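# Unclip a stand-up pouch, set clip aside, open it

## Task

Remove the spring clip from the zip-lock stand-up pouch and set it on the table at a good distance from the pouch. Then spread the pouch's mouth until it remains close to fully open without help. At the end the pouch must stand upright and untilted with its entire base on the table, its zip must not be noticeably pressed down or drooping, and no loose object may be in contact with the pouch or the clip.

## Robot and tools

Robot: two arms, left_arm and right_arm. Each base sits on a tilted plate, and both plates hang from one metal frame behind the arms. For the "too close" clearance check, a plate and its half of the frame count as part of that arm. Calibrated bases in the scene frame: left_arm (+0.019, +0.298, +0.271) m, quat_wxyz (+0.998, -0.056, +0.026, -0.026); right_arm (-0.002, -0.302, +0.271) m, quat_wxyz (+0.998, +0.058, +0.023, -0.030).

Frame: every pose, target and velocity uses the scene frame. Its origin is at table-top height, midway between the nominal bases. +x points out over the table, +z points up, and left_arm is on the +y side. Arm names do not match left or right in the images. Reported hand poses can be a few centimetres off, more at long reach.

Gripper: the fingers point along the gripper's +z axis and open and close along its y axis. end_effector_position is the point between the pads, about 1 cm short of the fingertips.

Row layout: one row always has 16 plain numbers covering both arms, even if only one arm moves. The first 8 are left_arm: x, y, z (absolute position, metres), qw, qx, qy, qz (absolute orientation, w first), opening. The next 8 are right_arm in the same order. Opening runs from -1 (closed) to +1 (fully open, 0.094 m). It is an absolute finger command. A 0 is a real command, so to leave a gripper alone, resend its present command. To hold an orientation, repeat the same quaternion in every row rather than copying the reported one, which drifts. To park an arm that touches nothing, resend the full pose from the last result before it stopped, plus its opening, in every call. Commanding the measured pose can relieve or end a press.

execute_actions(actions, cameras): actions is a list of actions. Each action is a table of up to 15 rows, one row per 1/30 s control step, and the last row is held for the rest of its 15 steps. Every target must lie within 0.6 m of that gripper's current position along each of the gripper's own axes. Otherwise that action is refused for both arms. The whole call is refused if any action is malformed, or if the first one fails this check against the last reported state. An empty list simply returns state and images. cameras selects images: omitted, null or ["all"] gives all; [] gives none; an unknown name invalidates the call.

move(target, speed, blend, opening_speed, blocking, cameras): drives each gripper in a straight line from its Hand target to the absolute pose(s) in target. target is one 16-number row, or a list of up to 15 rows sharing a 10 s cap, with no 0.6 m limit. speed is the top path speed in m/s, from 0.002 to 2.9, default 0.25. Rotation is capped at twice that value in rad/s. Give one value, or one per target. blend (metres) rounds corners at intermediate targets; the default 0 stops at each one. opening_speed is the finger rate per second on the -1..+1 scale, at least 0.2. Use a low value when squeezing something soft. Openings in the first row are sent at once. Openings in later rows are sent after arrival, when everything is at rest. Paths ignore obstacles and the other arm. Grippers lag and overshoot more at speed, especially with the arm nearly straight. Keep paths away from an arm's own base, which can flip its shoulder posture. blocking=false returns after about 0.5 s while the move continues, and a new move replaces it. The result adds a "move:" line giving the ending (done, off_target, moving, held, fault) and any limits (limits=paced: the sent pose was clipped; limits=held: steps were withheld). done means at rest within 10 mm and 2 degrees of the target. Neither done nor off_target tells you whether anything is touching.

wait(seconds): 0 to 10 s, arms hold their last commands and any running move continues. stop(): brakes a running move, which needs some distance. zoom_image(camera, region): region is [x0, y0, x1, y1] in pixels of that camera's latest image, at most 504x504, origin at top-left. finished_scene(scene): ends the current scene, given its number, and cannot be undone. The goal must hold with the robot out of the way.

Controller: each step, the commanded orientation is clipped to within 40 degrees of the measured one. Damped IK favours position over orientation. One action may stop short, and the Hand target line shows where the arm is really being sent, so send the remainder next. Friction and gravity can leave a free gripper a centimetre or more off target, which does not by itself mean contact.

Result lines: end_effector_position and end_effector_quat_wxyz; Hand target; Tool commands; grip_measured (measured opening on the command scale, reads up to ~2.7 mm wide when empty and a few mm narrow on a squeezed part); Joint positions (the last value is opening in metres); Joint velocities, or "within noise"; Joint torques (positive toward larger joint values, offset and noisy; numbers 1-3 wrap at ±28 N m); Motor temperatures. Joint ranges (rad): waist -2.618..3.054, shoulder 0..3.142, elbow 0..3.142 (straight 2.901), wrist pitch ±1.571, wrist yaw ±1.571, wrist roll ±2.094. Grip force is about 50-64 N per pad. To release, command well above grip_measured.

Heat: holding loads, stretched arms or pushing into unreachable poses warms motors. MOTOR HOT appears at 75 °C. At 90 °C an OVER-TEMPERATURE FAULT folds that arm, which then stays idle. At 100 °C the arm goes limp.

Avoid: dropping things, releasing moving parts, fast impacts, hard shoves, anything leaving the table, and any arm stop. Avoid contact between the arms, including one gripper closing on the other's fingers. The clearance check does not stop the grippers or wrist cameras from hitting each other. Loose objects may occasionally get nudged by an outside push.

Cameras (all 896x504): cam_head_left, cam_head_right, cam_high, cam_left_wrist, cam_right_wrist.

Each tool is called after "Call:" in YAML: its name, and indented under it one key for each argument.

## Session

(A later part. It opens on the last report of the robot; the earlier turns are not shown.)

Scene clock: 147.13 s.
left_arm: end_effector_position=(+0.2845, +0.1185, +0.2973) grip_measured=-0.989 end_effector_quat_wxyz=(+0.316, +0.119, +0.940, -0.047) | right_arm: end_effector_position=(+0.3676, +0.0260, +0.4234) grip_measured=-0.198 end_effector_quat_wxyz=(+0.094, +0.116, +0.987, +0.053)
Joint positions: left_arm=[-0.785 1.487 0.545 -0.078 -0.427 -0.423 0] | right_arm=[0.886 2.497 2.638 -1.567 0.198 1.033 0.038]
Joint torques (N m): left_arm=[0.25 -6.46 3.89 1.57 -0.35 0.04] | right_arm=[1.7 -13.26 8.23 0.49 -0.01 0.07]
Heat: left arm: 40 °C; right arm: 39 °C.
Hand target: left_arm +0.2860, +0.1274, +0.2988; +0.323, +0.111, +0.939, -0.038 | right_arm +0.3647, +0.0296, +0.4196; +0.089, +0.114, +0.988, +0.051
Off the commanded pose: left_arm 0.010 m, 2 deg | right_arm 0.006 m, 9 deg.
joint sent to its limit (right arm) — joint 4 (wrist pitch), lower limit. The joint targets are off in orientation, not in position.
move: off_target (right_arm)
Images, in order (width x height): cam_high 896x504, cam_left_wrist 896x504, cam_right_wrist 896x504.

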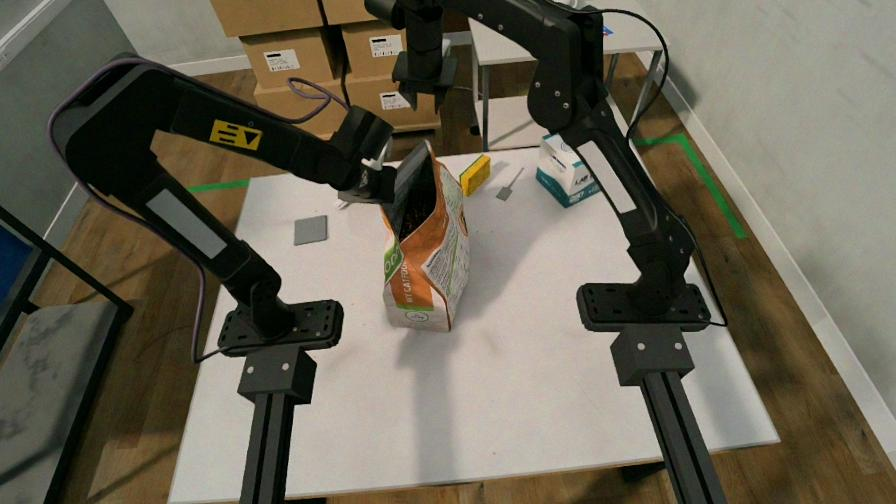

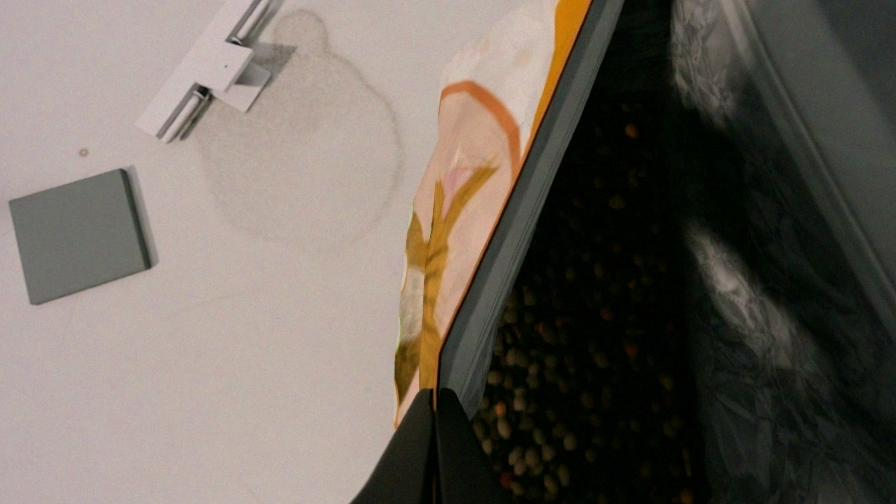

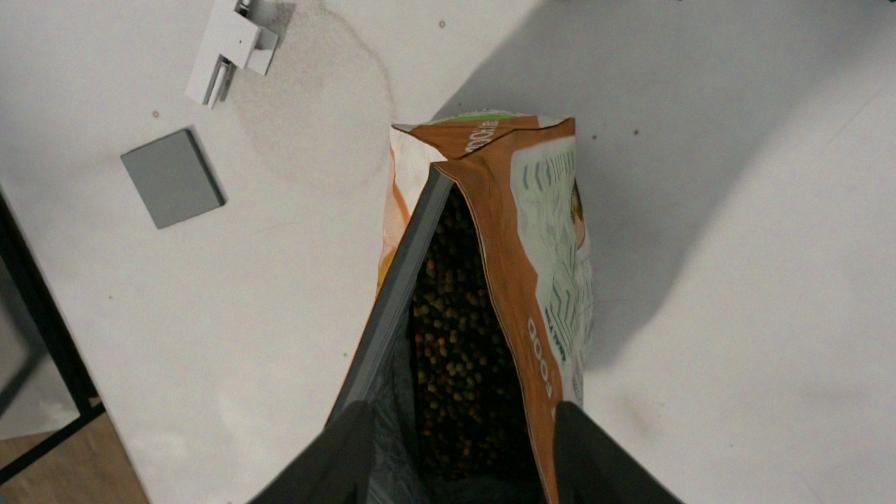

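Call:
move:
  target:
    - [0.286,0.1277,0.299,0.3233,0.1111,0.9390,-0.0383,-1,0.347,0.022,0.365,0.0433,0.1174,0.9921,-0.0051,-0.2]
  speed: 0.1
  cameras: ["cam_right_wrist", "cam_high"]

Scene clock: 149.63 s.
left_arm: end_effector_position=(+0.2845, +0.1185, +0.2973) grip_measured=-0.989 end_effector_quat_wxyz=(+0.316, +0.119, +0.940, -0.047) | right_arm: end_effector_position=(+0.3508, +0.0171, +0.3784) grip_measured=-0.198 end_effector_quat_wxyz=(+0.051, +0.121, +0.991, +0.003)
Joint positions: left_arm=[-0.785 1.487 0.545 -0.078 -0.427 -0.423 0] | right_arm=[0.886 2.497 2.465 -1.53 0.191 1.062 0.038]
Joint torques (N m): left_arm=[0.31 -6.42 3.88 1.57 -0.37 0.04] | right_arm=[1.85 -12.96 5.64 0.46 -0.01 0.07]
Heat: left arm: 40 °C; right arm: 40 °C.
Hand target: left_arm +0.2860, +0.1274, +0.2988; +0.323, +0.111, +0.939, -0.038 | right_arm +0.3468, +0.0217, +0.3652; +0.043, +0.117, +0.992, -0.005
Off the commanded pose: left_arm 0.010 m, 2 deg | right_arm 0.015 m, 1 deg.
move: off_target (right_arm)
Images, in order (width x height): cam_high 896x504, cam_right_wrist 896x504.

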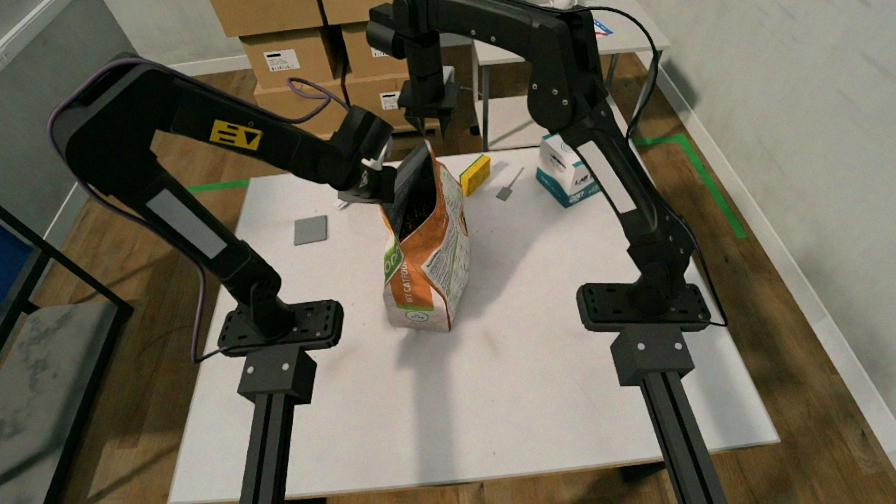

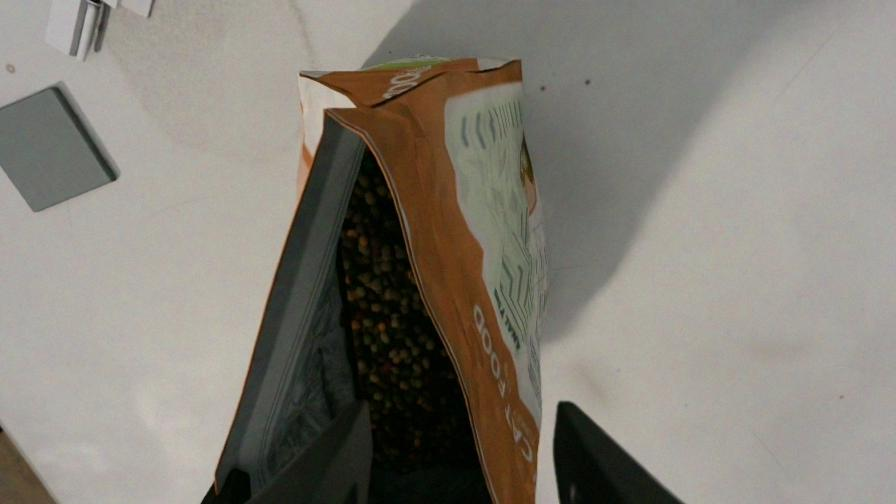

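Call:
move:
  target:
    - [0.286,0.1277,0.299,0.3233,0.1111,0.9390,-0.0383,-1,0.344,0.034,0.335,0.0433,0.1174,0.9921,-0.0051,-0.2]
  speed: 0.1
  cameras: ["cam_right_wrist", "cam_left_wrist"]

Scene clock: 152.03 s.
left_arm: end_effector_position=(+0.2845, +0.1185, +0.2973) grip_measured=-0.989 end_effector_quat_wxyz=(+0.316, +0.119, +0.940, -0.047) | right_arm: end_effector_position=(+0.3481, +0.0294, +0.3473) grip_measured=-0.198 end_effector_quat_wxyz=(+0.050, +0.121, +0.991, +0.002)
Joint positions: left_arm=[-0.785 1.487 0.545 -0.078 -0.427 -0.423 0] | right_arm=[0.9 2.511 2.362 -1.419 0.19 1.077 0.038]
Joint torques (N m): left_arm=[0.31 -6.46 3.89 1.57 -0.36 0.03] | right_arm=[1.91 -13.29 6.02 0.44 0 0.08]
Heat: left arm: 40 °C; right arm: 41 °C.
Hand target: left_arm +0.2860, +0.1274, +0.2988; +0.323, +0.111, +0.939, -0.038 | right_arm +0.3438, +0.0338, +0.3351; +0.043, +0.117, +0.992, -0.005
Off the commanded pose: left_arm 0.010 m, 2 deg | right_arm 0.014 m, 1 deg.
move: off_target (right_arm)
Images, in order (width x height): cam_left_wrist 896x504, cam_right_wrist 896x504.

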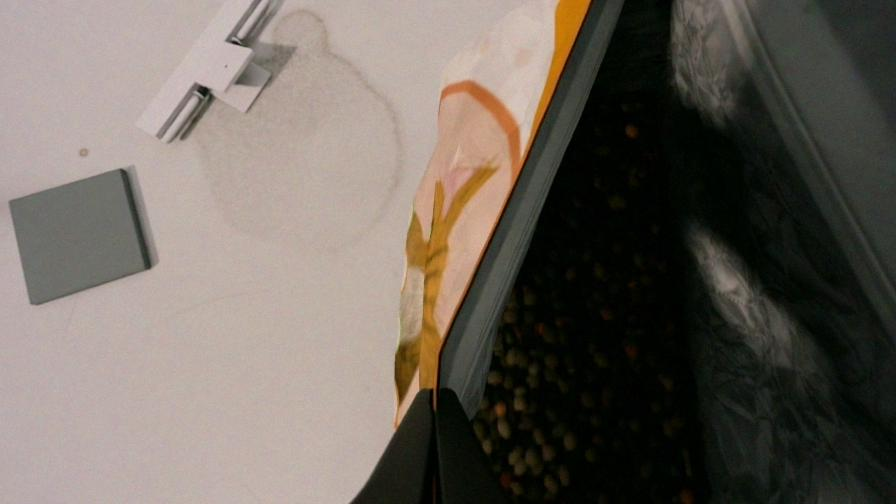

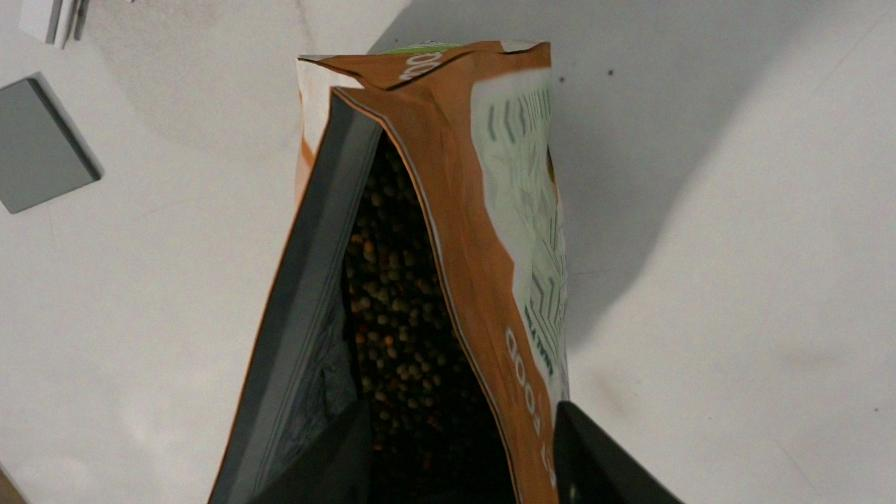

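Call:
move:
  target:
    - [0.286,0.1277,0.299,0.3233,0.1111,0.9390,-0.0383,-1,0.344,0.034,0.30,0.0433,0.1174,0.9921,-0.0051,-0.2]
  speed: 0.08
  cameras: ["cam_right_wrist", "cam_left_wrist"]

Scene clock: 153.50 s.
left_arm: end_effector_position=(+0.2845, +0.1185, +0.2973) grip_measured=-0.989 end_effector_quat_wxyz=(+0.316, +0.119, +0.940, -0.047) | right_arm: end_effector_position=(+0.3457, +0.0332, +0.3086) grip_measured=-0.198 end_effector_quat_wxyz=(+0.048, +0.120, +0.992, -0.001)
Joint positions: left_arm=[-0.785 1.487 0.545 -0.078 -0.427 -0.423 0] | right_arm=[0.9 2.511 2.207 -1.271 0.189 1.077 0.038]
Joint torques (N m): left_arm=[0.29 -6.45 3.92 1.57 -0.36 0.04] | right_arm=[1.29 -14.15 5.89 0.43 0 0]
Heat: left arm: 40 °C; right arm: 42 °C.
Hand target: left_arm +0.2860, +0.1274, +0.2988; +0.323, +0.111, +0.939, -0.038 | right_arm +0.3438, +0.0340, +0.3001; +0.043, +0.117, +0.992, -0.005
Off the commanded pose: left_arm 0.010 m, 2 deg | right_arm 0.009 m, 1 deg.
move: done
Images, in order (width x height): cam_left_wrist 896x504, cam_right_wrist 896x504.

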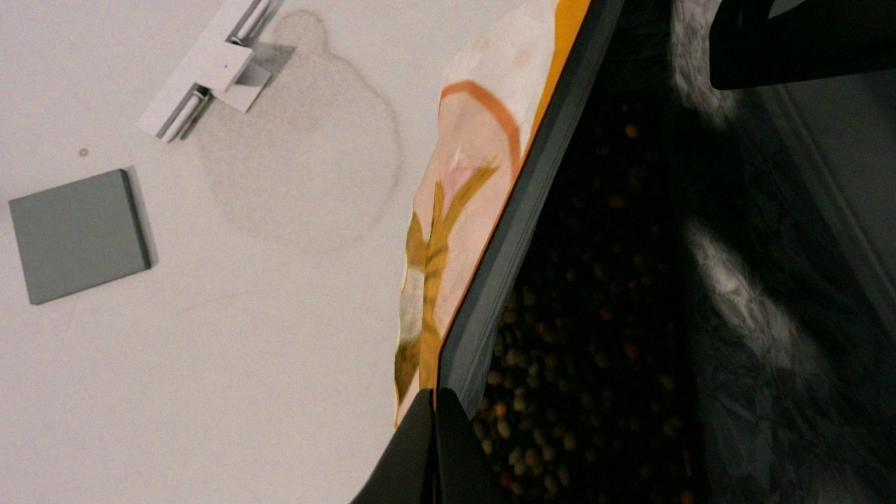

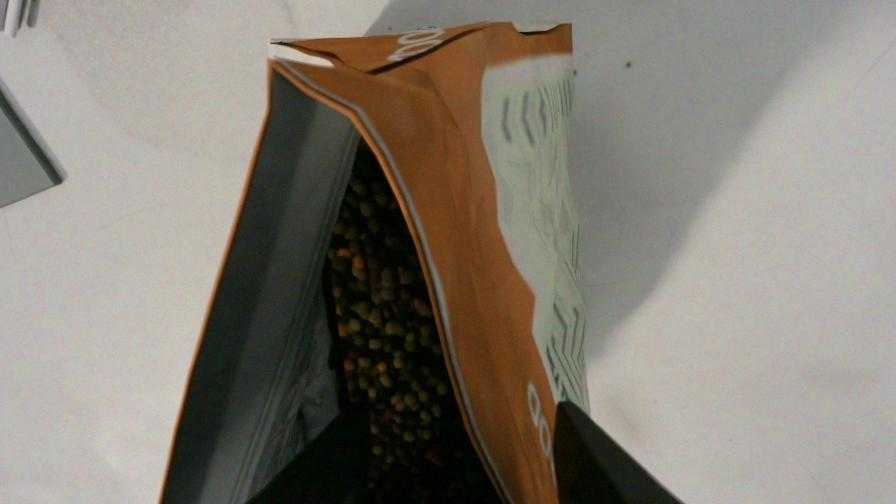

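Call:
move:
  target:
    - [0.286,0.1277,0.299,0.3233,0.1111,0.9390,-0.0383,-1,0.344,0.033,0.284,0.0433,0.1174,0.9921,-0.0051,-0.2]
  speed: 0.08
  cameras: ["cam_right_wrist", "cam_left_wrist"]

Scene clock: 154.80 s.
left_arm: end_effector_position=(+0.2845, +0.1185, +0.2973) grip_measured=-0.989 end_effector_quat_wxyz=(+0.316, +0.119, +0.940, -0.047) | right_arm: end_effector_position=(+0.3445, +0.0344, +0.2935) grip_measured=-0.198 end_effector_quat_wxyz=(+0.049, +0.119, +0.992, +0.000)
Joint positions: left_arm=[-0.785 1.487 0.545 -0.078 -0.427 -0.423 0] | right_arm=[0.9 2.511 2.147 -1.208 0.189 1.073 0.038]
Joint torques (N m): left_arm=[0.29 -6.45 3.9 1.57 -0.37 0.04] | right_arm=[0.92 -14.12 5.79 0.44 -0.01 -0.02]
Heat: left arm: 40 °C; right arm: 44 °C.
Hand target: left_arm +0.2860, +0.1274, +0.2988; +0.323, +0.111, +0.939, -0.038 | right_arm +0.3438, +0.0330, +0.2841; +0.043, +0.117, +0.992, -0.005
Off the commanded pose: left_arm 0.010 m, 2 deg | right_arm 0.010 m, 1 deg.
move: done
Images, in order (width x height): cam_left_wrist 896x504, cam_right_wrist 896x504.

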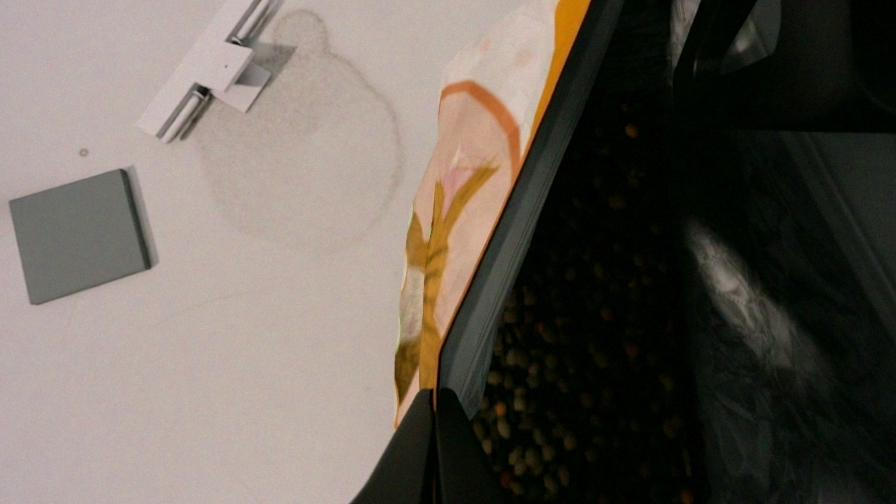

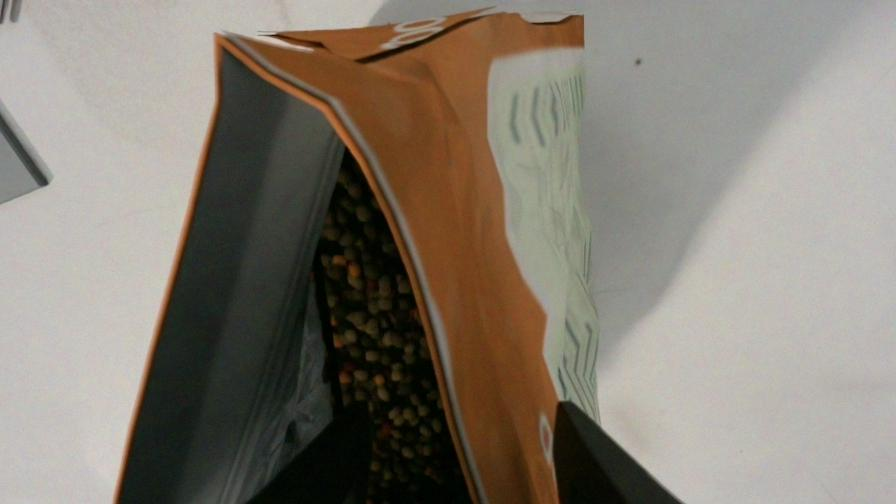

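Call:
move:
  target:
    - [0.286,0.1277,0.299,0.3233,0.1111,0.9390,-0.0383,-1,0.344,0.033,0.284,0.0433,0.1174,0.9921,-0.0051,-1]
  speed: 0.08
  opening_speed: 0.6
  cameras: ["cam_right_wrist", "cam_left_wrist", "cam_high"]

Scene clock: 156.57 s.
left_arm: end_effector_position=(+0.2845, +0.1183, +0.2973) grip_measured=-0.989 end_effector_quat_wxyz=(+0.316, +0.119, +0.940, -0.048) | right_arm: end_effector_position=(+0.3452, +0.0340, +0.2934) grip_measured=-0.991 end_effector_quat_wxyz=(+0.049, +0.119, +0.992, +0.000)
Joint positions: left_arm=[-0.785 1.487 0.545 -0.078 -0.426 -0.423 0] | right_arm=[0.899 2.511 2.147 -1.207 0.189 1.072 0]
Joint torques (N m): left_arm=[0.28 -6.42 3.9 1.57 -0.38 0.04] | right_arm=[1.02 -14.15 5.81 0.43 0 0]
Motor temperatures (°C): left_arm=[24 40 35 30 25 25 27] | right_arm=[24 45 32 27 24 23 23]
Heat: left arm: 40 °C; right arm: 45 °C.
Hand target: left_arm +0.2860, +0.1274, +0.2988; +0.323, +0.111, +0.939, -0.038 | right_arm +0.3439, +0.0329, +0.2840; +0.043, +0.117, +0.992, -0.005
Off the commanded pose: left_arm 0.010 m, 2 deg | right_arm 0.010 m, 1 deg.
move: done
Images, in order (width x height): cam_high 896x504, cam_left_wrist 896x504, cam_right_wrist 896x504.

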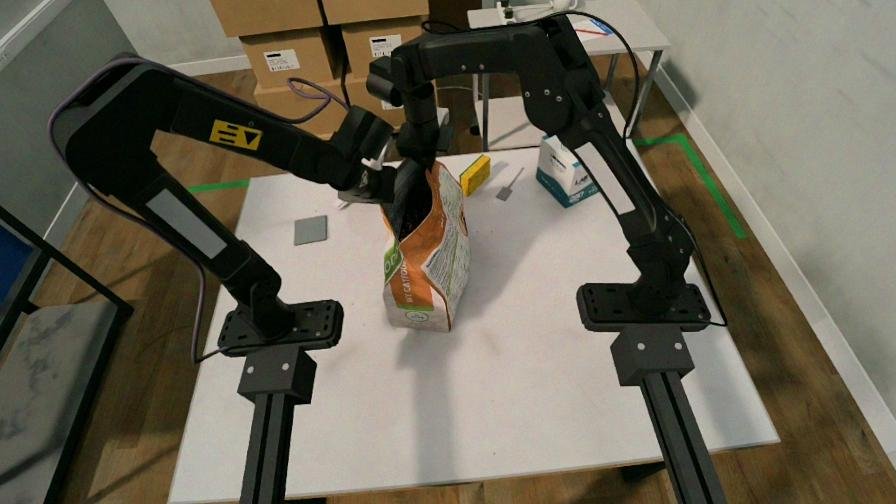

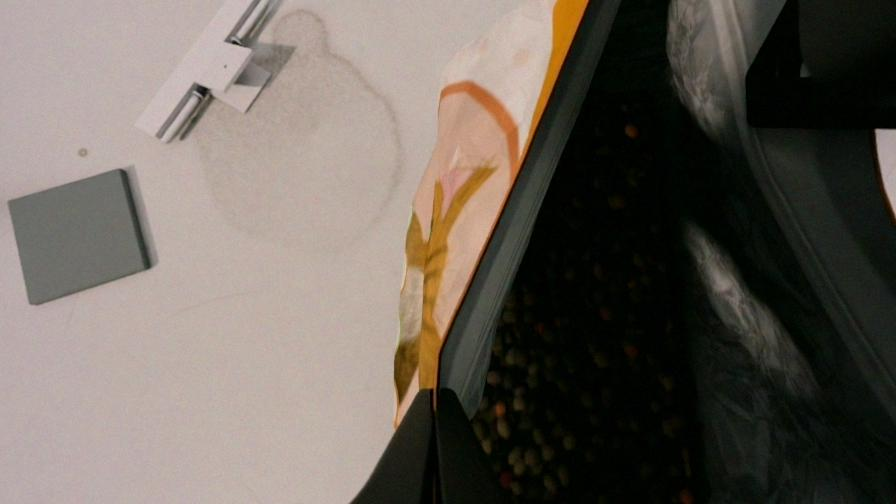

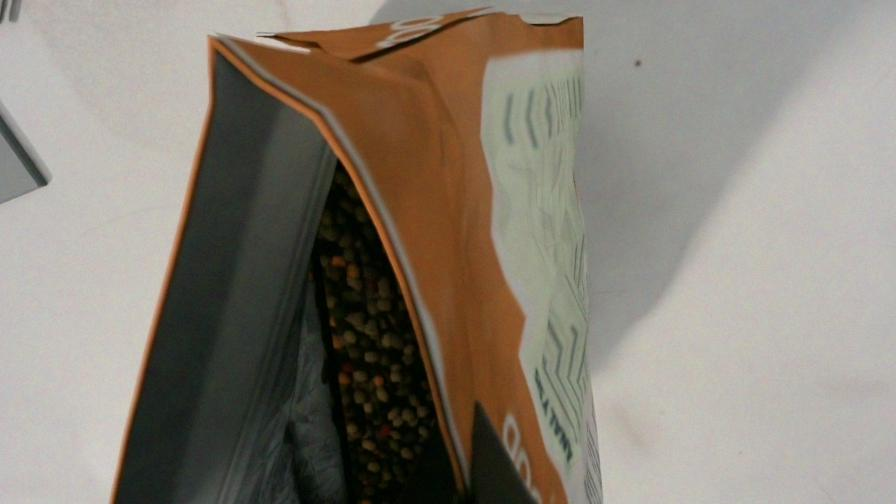

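Call:
move:
  target:
    - [0.290,0.1455,0.306,0.3233,0.1111,0.9390,-0.0383,-1,0.340,0.014,0.288,0.0433,0.1174,0.9921,-0.0051,-1]
  speed: 0.035
  cameras: ["cam_right_wrist", "cam_left_wrist", "cam_high", "cam_head_left"]

Scene clock: 158.47 s.
left_arm: end_effector_position=(+0.2877, +0.1351, +0.3030) grip_measured=-0.989 end_effector_quat_wxyz=(+0.314, +0.119, +0.940, -0.052) | right_arm: end_effector_position=(+0.3332, +0.0147, +0.2704) grip_measured=-0.991 end_effector_quat_wxyz=(+0.028, +0.114, +0.993, -0.021)
Joint positions: left_arm=[-0.72 1.414 0.521 -0.102 -0.383 -0.364 0] | right_arm=[0.881 2.483 2.01 -1.154 0.181 1.054 0]
Joint torques (N m): left_arm=[0.44 -6.22 4.42 1.54 -0.43 0.08] | right_arm=[0.85 -19.03 5.34 0.31 0.09 -0.03]
Heat: left arm: 40 °C; right arm: 47 °C.
Hand target: left_arm +0.2901, +0.1452, +0.3057; +0.323, +0.111, +0.939, -0.038 | right_arm +0.3398, +0.0140, +0.2878; +0.043, +0.117, +0.992, -0.005
Off the commanded pose: left_arm 0.011 m, 2 deg | right_arm 0.019 m, 3 deg.
move: off_target (left_arm, right_arm)
Images, in order (width x height): cam_head_left 896x504, cam_high 896x504, cam_left_wrist 896x504, cam_right_wrist 896x504.

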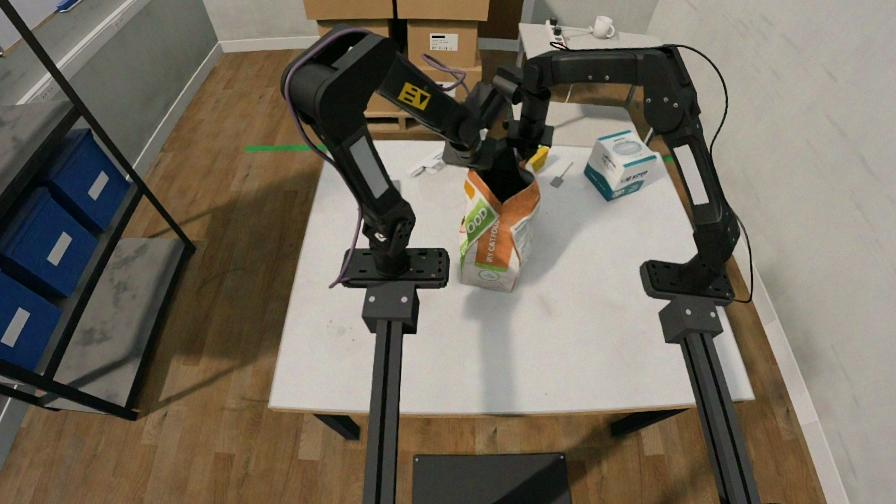

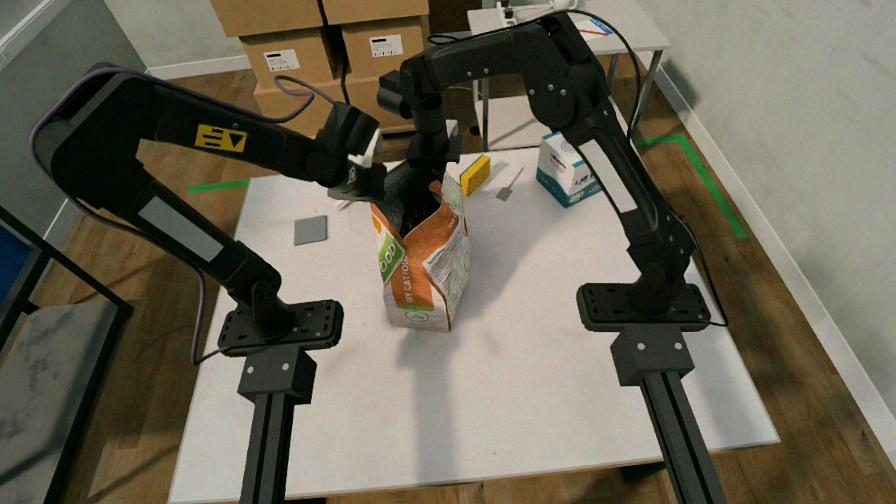

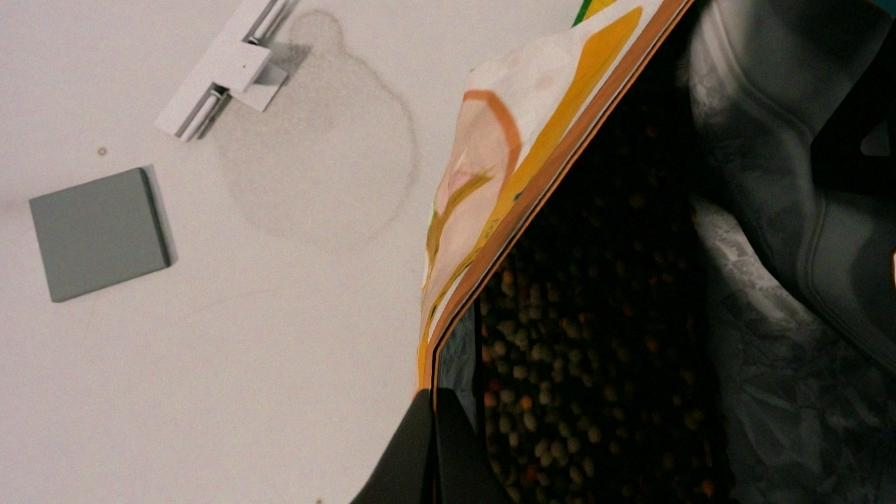

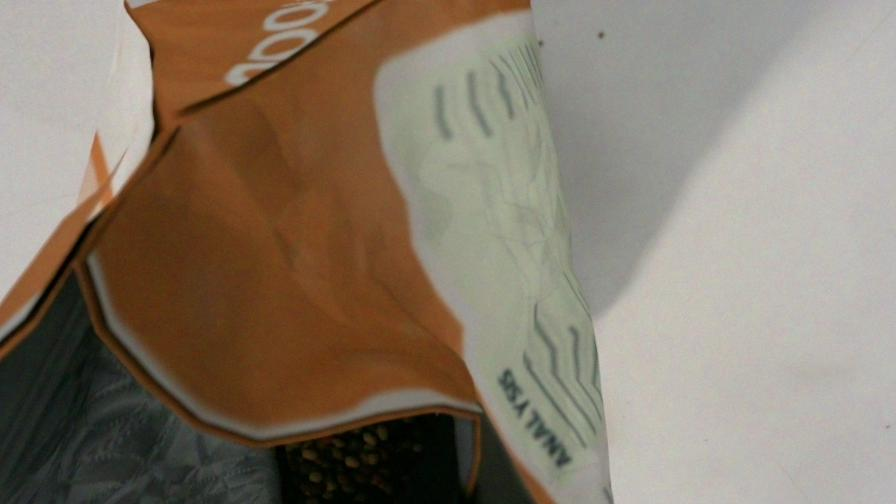

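Call:
move:
  target:
    - [0.290,0.1455,0.308,0.3233,0.1111,0.9390,-0.0383,-1,0.344,0.014,0.318,0.0433,0.1174,0.9921,-0.0051,-1]
  speed: 0.04
  cameras: ["cam_right_wrist", "cam_left_wrist", "cam_high"]

Scene clock: 159.97 s.
left_arm: end_effector_position=(+0.2877, +0.1344, +0.3044) grip_measured=-0.989 end_effector_quat_wxyz=(+0.315, +0.120, +0.940, -0.055) | right_arm: end_effector_position=(+0.3347, +0.0133, +0.2895) grip_measured=-0.991 end_effector_quat_wxyz=(+0.025, +0.113, +0.993, -0.025)
Joint positions: left_arm=[-0.72 1.409 0.521 -0.103 -0.379 -0.364 0] | right_arm=[0.881 2.483 2.086 -1.241 0.18 1.052 0]
Joint torques (N m): left_arm=[0.35 -6.16 4.86 1.44 -0.47 0.04] | right_arm=[0.91 -19.29 8.8 -0.05 0.09 0.01]
Heat: left arm: 40 °C; right arm: 49 °C.
Hand target: left_arm +0.2901, +0.1452, +0.3077; +0.323, +0.111, +0.939, -0.038 | right_arm +0.3434, +0.0136, +0.3174; +0.043, +0.117, +0.992, -0.005
Off the commanded pose: left_arm 0.012 m, 2 deg | right_arm 0.030 m, 3 deg.
move: off_target (left_arm, right_arm)
Images, in order (width x height): cam_high 896x504, cam_left_wrist 896x504, cam_right_wrist 896x504.

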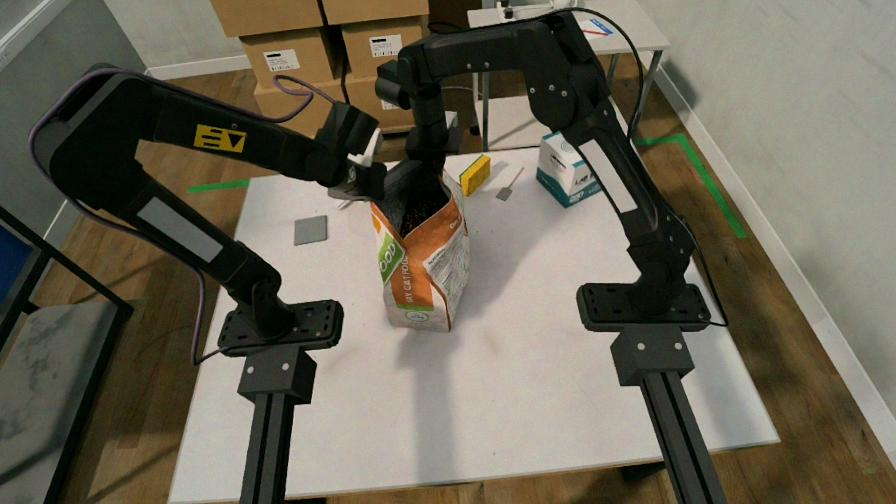

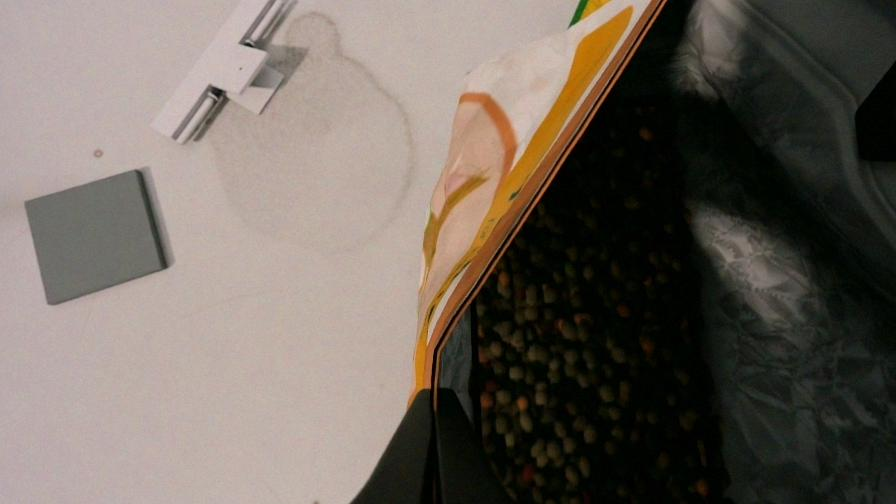

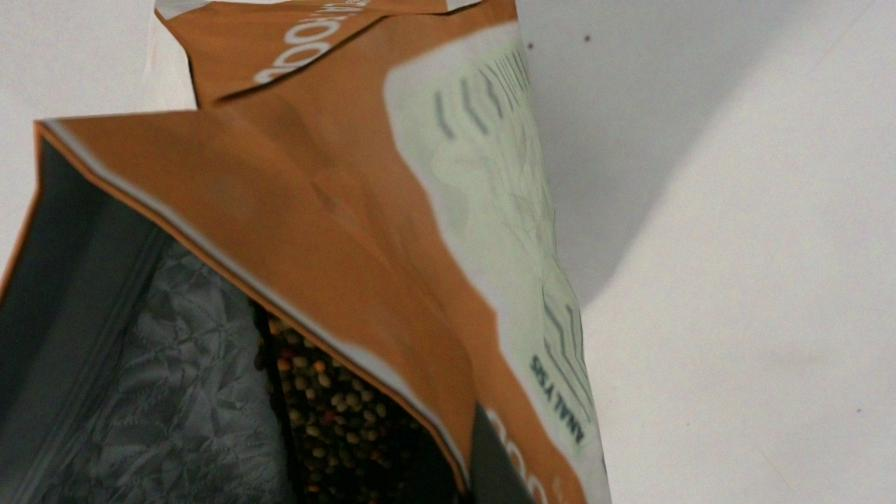

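Call:
move:
  target:
    - [0.294,0.162,0.312,0.3233,0.1111,0.9390,-0.0383,-1,0.339,-0.006,0.325,0.0433,0.1174,0.9921,-0.0051,-1]
  speed: 0.04
  cameras: ["cam_right_wrist", "cam_left_wrist", "cam_high"]

Scene clock: 161.43 s.
left_arm: end_effector_position=(+0.2903, +0.1466, +0.3081) grip_measured=-0.989 end_effector_quat_wxyz=(+0.311, +0.125, +0.940, -0.062) | right_arm: end_effector_position=(+0.3333, -0.0015, +0.2942) grip_measured=-0.991 end_effector_quat_wxyz=(+0.024, +0.111, +0.993, -0.022)
Joint positions: left_arm=[-0.656 1.356 0.508 -0.123 -0.324 -0.303 0] | right_arm=[0.861 2.416 1.99 -1.205 0.176 1.028 0]
Joint torques (N m): left_arm=[0.77 -6.28 4.62 1.5 -0.61 0.06] | right_arm=[0.92 -20.94 5.98 0.01 0.14 0.03]
Motor temperatures (°C): left_arm=[24 40 35 30 25 25 28] | right_arm=[24 51 32 27 24 23 23]
Heat: left arm: 40 °C; right arm: 51 °C.
Hand target: left_arm +0.2940, +0.1614, +0.3115; +0.323, +0.111, +0.939, -0.038 | right_arm +0.3387, -0.0061, +0.3239; +0.043, +0.118, +0.992, -0.005
Off the commanded pose: left_arm 0.016 m, 3 deg | right_arm 0.032 m, 3 deg.
move: off_target (left_arm, right_arm)
Images, in order (width x height): cam_high 896x504, cam_left_wrist 896x504, cam_right_wrist 896x504.

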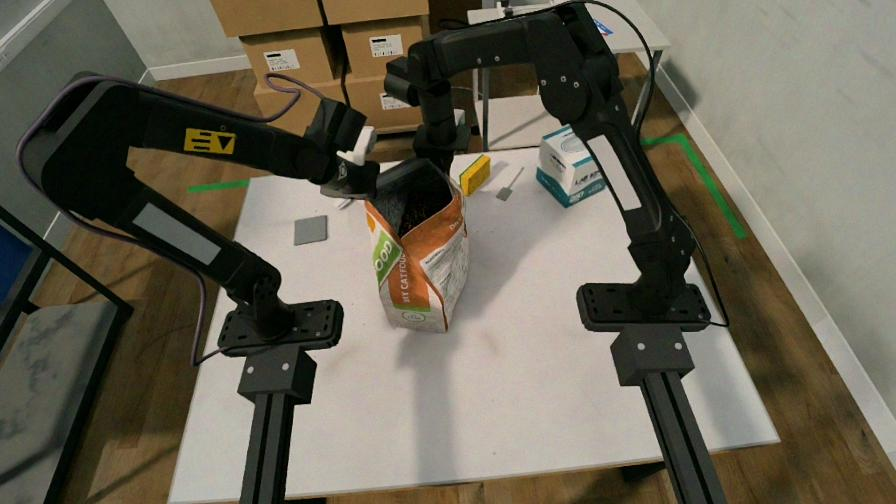

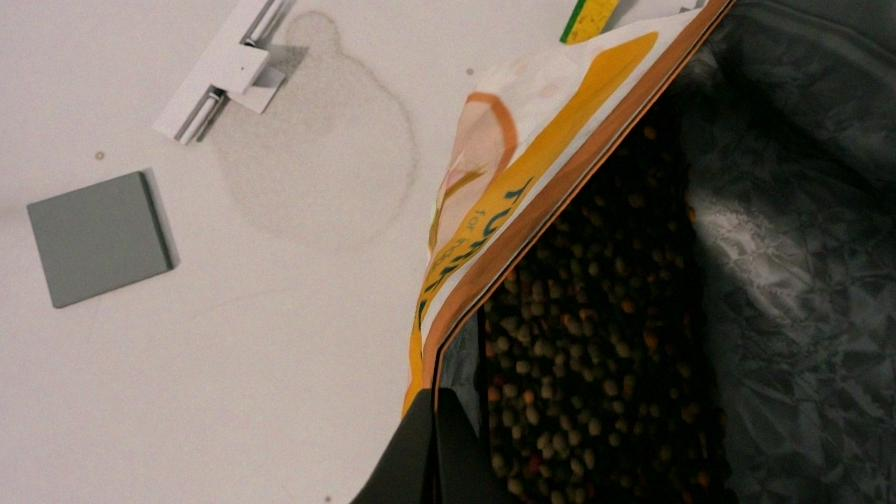

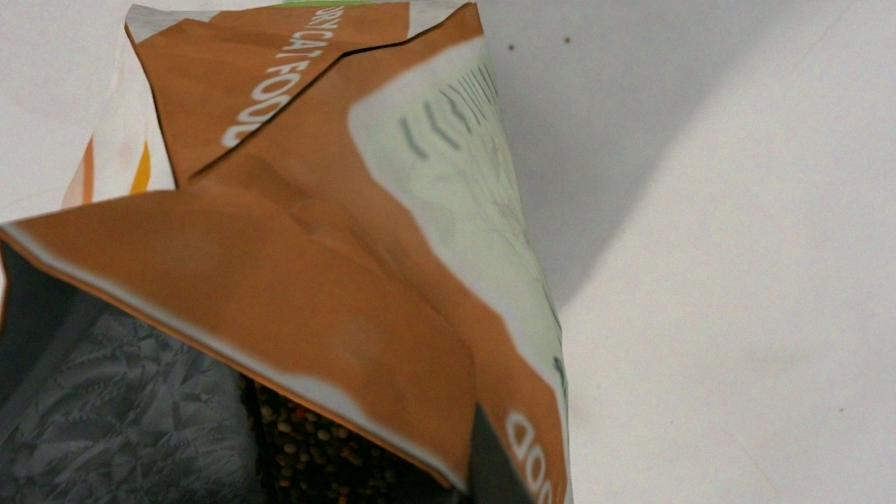

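Call:
wait:
  seconds: 6
  cameras: ["cam_high"]

Scene clock: 167.70 s.
left_arm: end_effector_position=(+0.2903, +0.1465, +0.3082) grip_measured=-0.989 end_effector_quat_wxyz=(+0.311, +0.125, +0.940, -0.062) | right_arm: end_effector_position=(+0.3333, -0.0015, +0.2941) grip_measured=-0.991 end_effector_quat_wxyz=(+0.023, +0.111, +0.993, -0.022)
Joint positions: left_arm=[-0.656 1.356 0.508 -0.123 -0.324 -0.303 0] | right_arm=[0.861 2.416 1.99 -1.205 0.175 1.027 0]
Joint torques (N m): left_arm=[0.73 -6.26 4.62 1.49 -0.62 0.05] | right_arm=[0.91 -20.94 6 0 0.13 0.03]
Motor temperatures (°C): left_arm=[24 40 35 30 25 25 28] | right_arm=[24 61 32 27 24 23 23]
Heat: left arm: 40 °C; right arm: 61 °C.
Hand target: left_arm +0.2940, +0.1614, +0.3115; +0.323, +0.111, +0.939, -0.038 | right_arm +0.3387, -0.0061, +0.3238; +0.043, +0.117, +0.992, -0.005
Tool commands: left_gripper/opening=-1.0 right_gripper/opening=-1.0
Off the commanded pose: left_arm 0.016 m, 3 deg | right_arm 0.032 m, 3 deg.
wait: 6.00 s; at rest from the start

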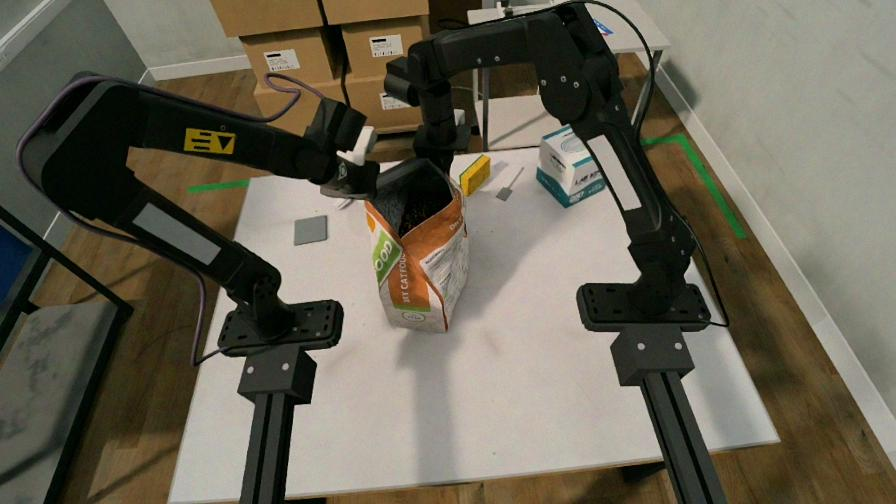

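Call:
move:
  target:
    - [0.289,0.142,0.308,0.3233,0.1111,0.9390,-0.0383,-1,0.344,0.015,0.314,0.0433,0.1174,0.9921,-0.0051,-1]
    - [0.289,0.142,0.308,0.3233,0.1111,0.9390,-0.0383,-0.5,0.344,0.015,0.314,0.0433,0.1174,0.9921,-0.0051,-0.4]
  speed: 0.035
  opening_speed: 0.5
  cameras: ["cam_right_wrist", "cam_left_wrist", "cam_high"]

Scene clock: 170.87 s.
left_arm: end_effector_position=(+0.2877, +0.1414, +0.3069) grip_measured=-0.503 end_effector_quat_wxyz=(+0.322, +0.113, +0.939, -0.046) | right_arm: end_effector_position=(+0.3428, +0.0117, +0.3085) grip_measured=-0.402 end_effector_quat_wxyz=(+0.036, +0.119, +0.992, -0.005)
Joint positions: left_arm=[-0.717 1.384 0.508 -0.109 -0.403 -0.366 0.023] | right_arm=[0.869 2.439 2.087 -1.238 0.175 1.045 0.028]
Joint torques (N m): left_arm=[-0.96 -3.3 6.39 1.46 -0.31 -0.03] | right_arm=[1.87 -14.64 8.62 0.14 0.13 0.07]
Motor temperatures (°C): left_arm=[24 40 36 30 25 25 28] | right_arm=[24 61 32 27 24 23 23]
Heat: left arm: 40 °C; right arm: 61 °C.
Hand target: left_arm +0.2890, +0.1420, +0.3081; +0.323, +0.111, +0.939, -0.039 | right_arm +0.3439, +0.0150, +0.3139; +0.043, +0.117, +0.992, -0.005
Off the commanded pose: left_arm 0.002 m, 1 deg | right_arm 0.007 m, 1 deg.
move: done; target 2's new opening was sent with right_arm's hand 0.013 m and 1 deg from that target
Images, in order (width x height): cam_high 896x504, cam_left_wrist 896x504, cam_right_wrist 896x504.

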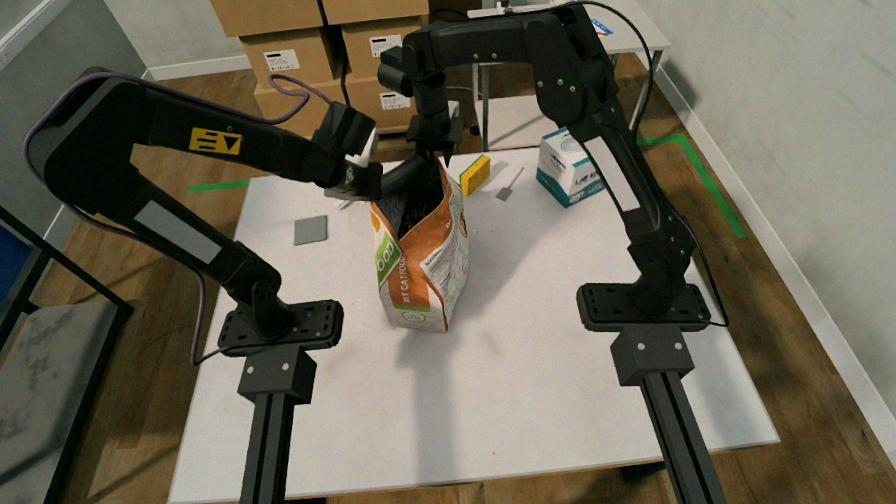

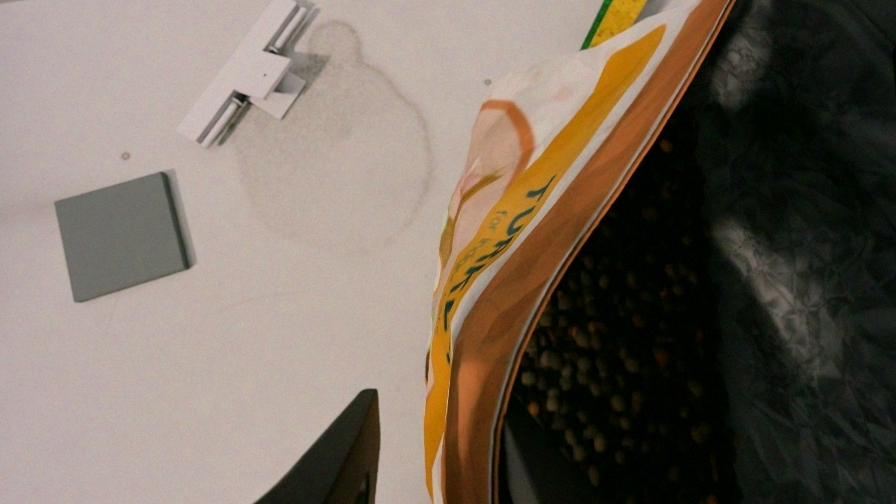

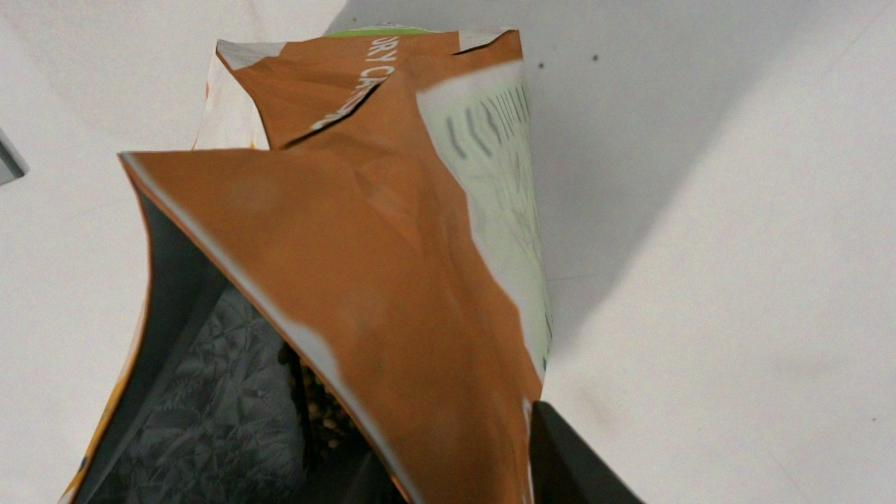

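Call:
move:
  target:
    - [0.2855,0.128,0.308,0.3233,0.1111,0.9390,-0.0383,-0.5,0.347,0.029,0.312,0.0433,0.1174,0.9921,-0.0051,-0.4]
  speed: 0.035
  cameras: ["cam_right_wrist", "cam_left_wrist"]

Scene clock: 172.13 s.
left_arm: end_effector_position=(+0.2796, +0.1325, +0.3001) grip_measured=-0.503 end_effector_quat_wxyz=(+0.315, +0.114, +0.941, -0.041) | right_arm: end_effector_position=(+0.3487, +0.0264, +0.3174) grip_measured=-0.402 end_effector_quat_wxyz=(+0.043, +0.120, +0.992, +0.005)
Joint positions: left_arm=[-0.77 1.425 0.515 -0.115 -0.431 -0.417 0.023] | right_arm=[0.883 2.486 2.201 -1.283 0.175 1.059 0.028]
Joint torques (N m): left_arm=[-1.29 -3.48 8.14 1.43 -0.35 -0.01] | right_arm=[1.92 -13.07 8.73 0.19 0.14 0.07]
Motor temperatures (°C): left_arm=[24 40 36 30 25 25 28] | right_arm=[24 60 33 27 24 23 23]
Heat: left arm: 40 °C; right arm: 60 °C.
Hand target: left_arm +0.2854, +0.1280, +0.3081; +0.324, +0.111, +0.939, -0.039 | right_arm +0.3469, +0.0288, +0.3120; +0.044, +0.117, +0.992, -0.005
Off the commanded pose: left_arm 0.011 m, 1 deg | right_arm 0.006 m, 1 deg.
move: off_target (left_arm)
Images, in order (width x height): cam_left_wrist 896x504, cam_right_wrist 896x504.

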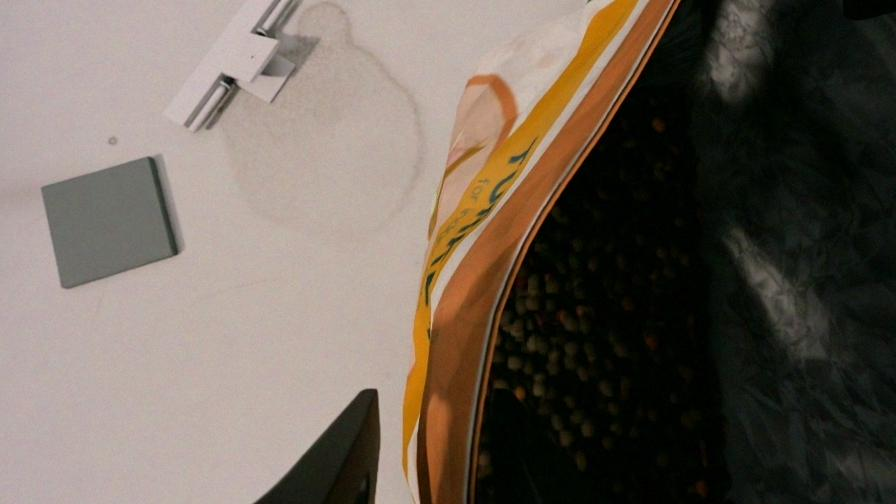

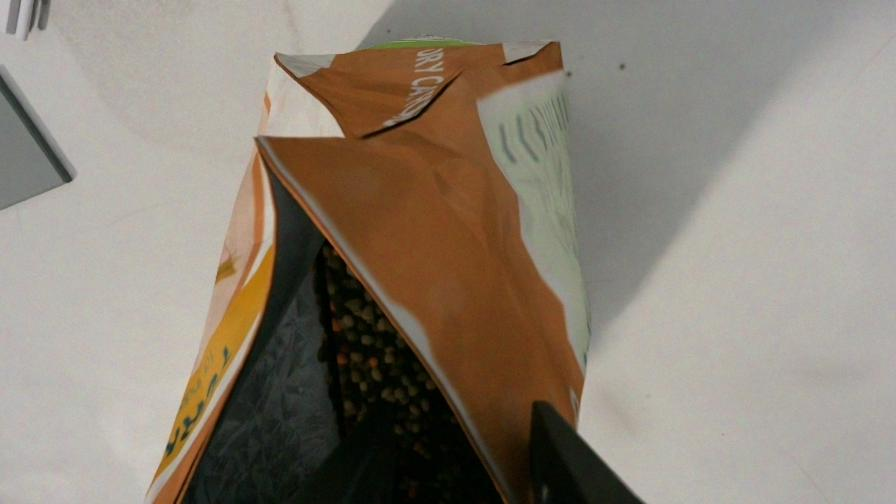

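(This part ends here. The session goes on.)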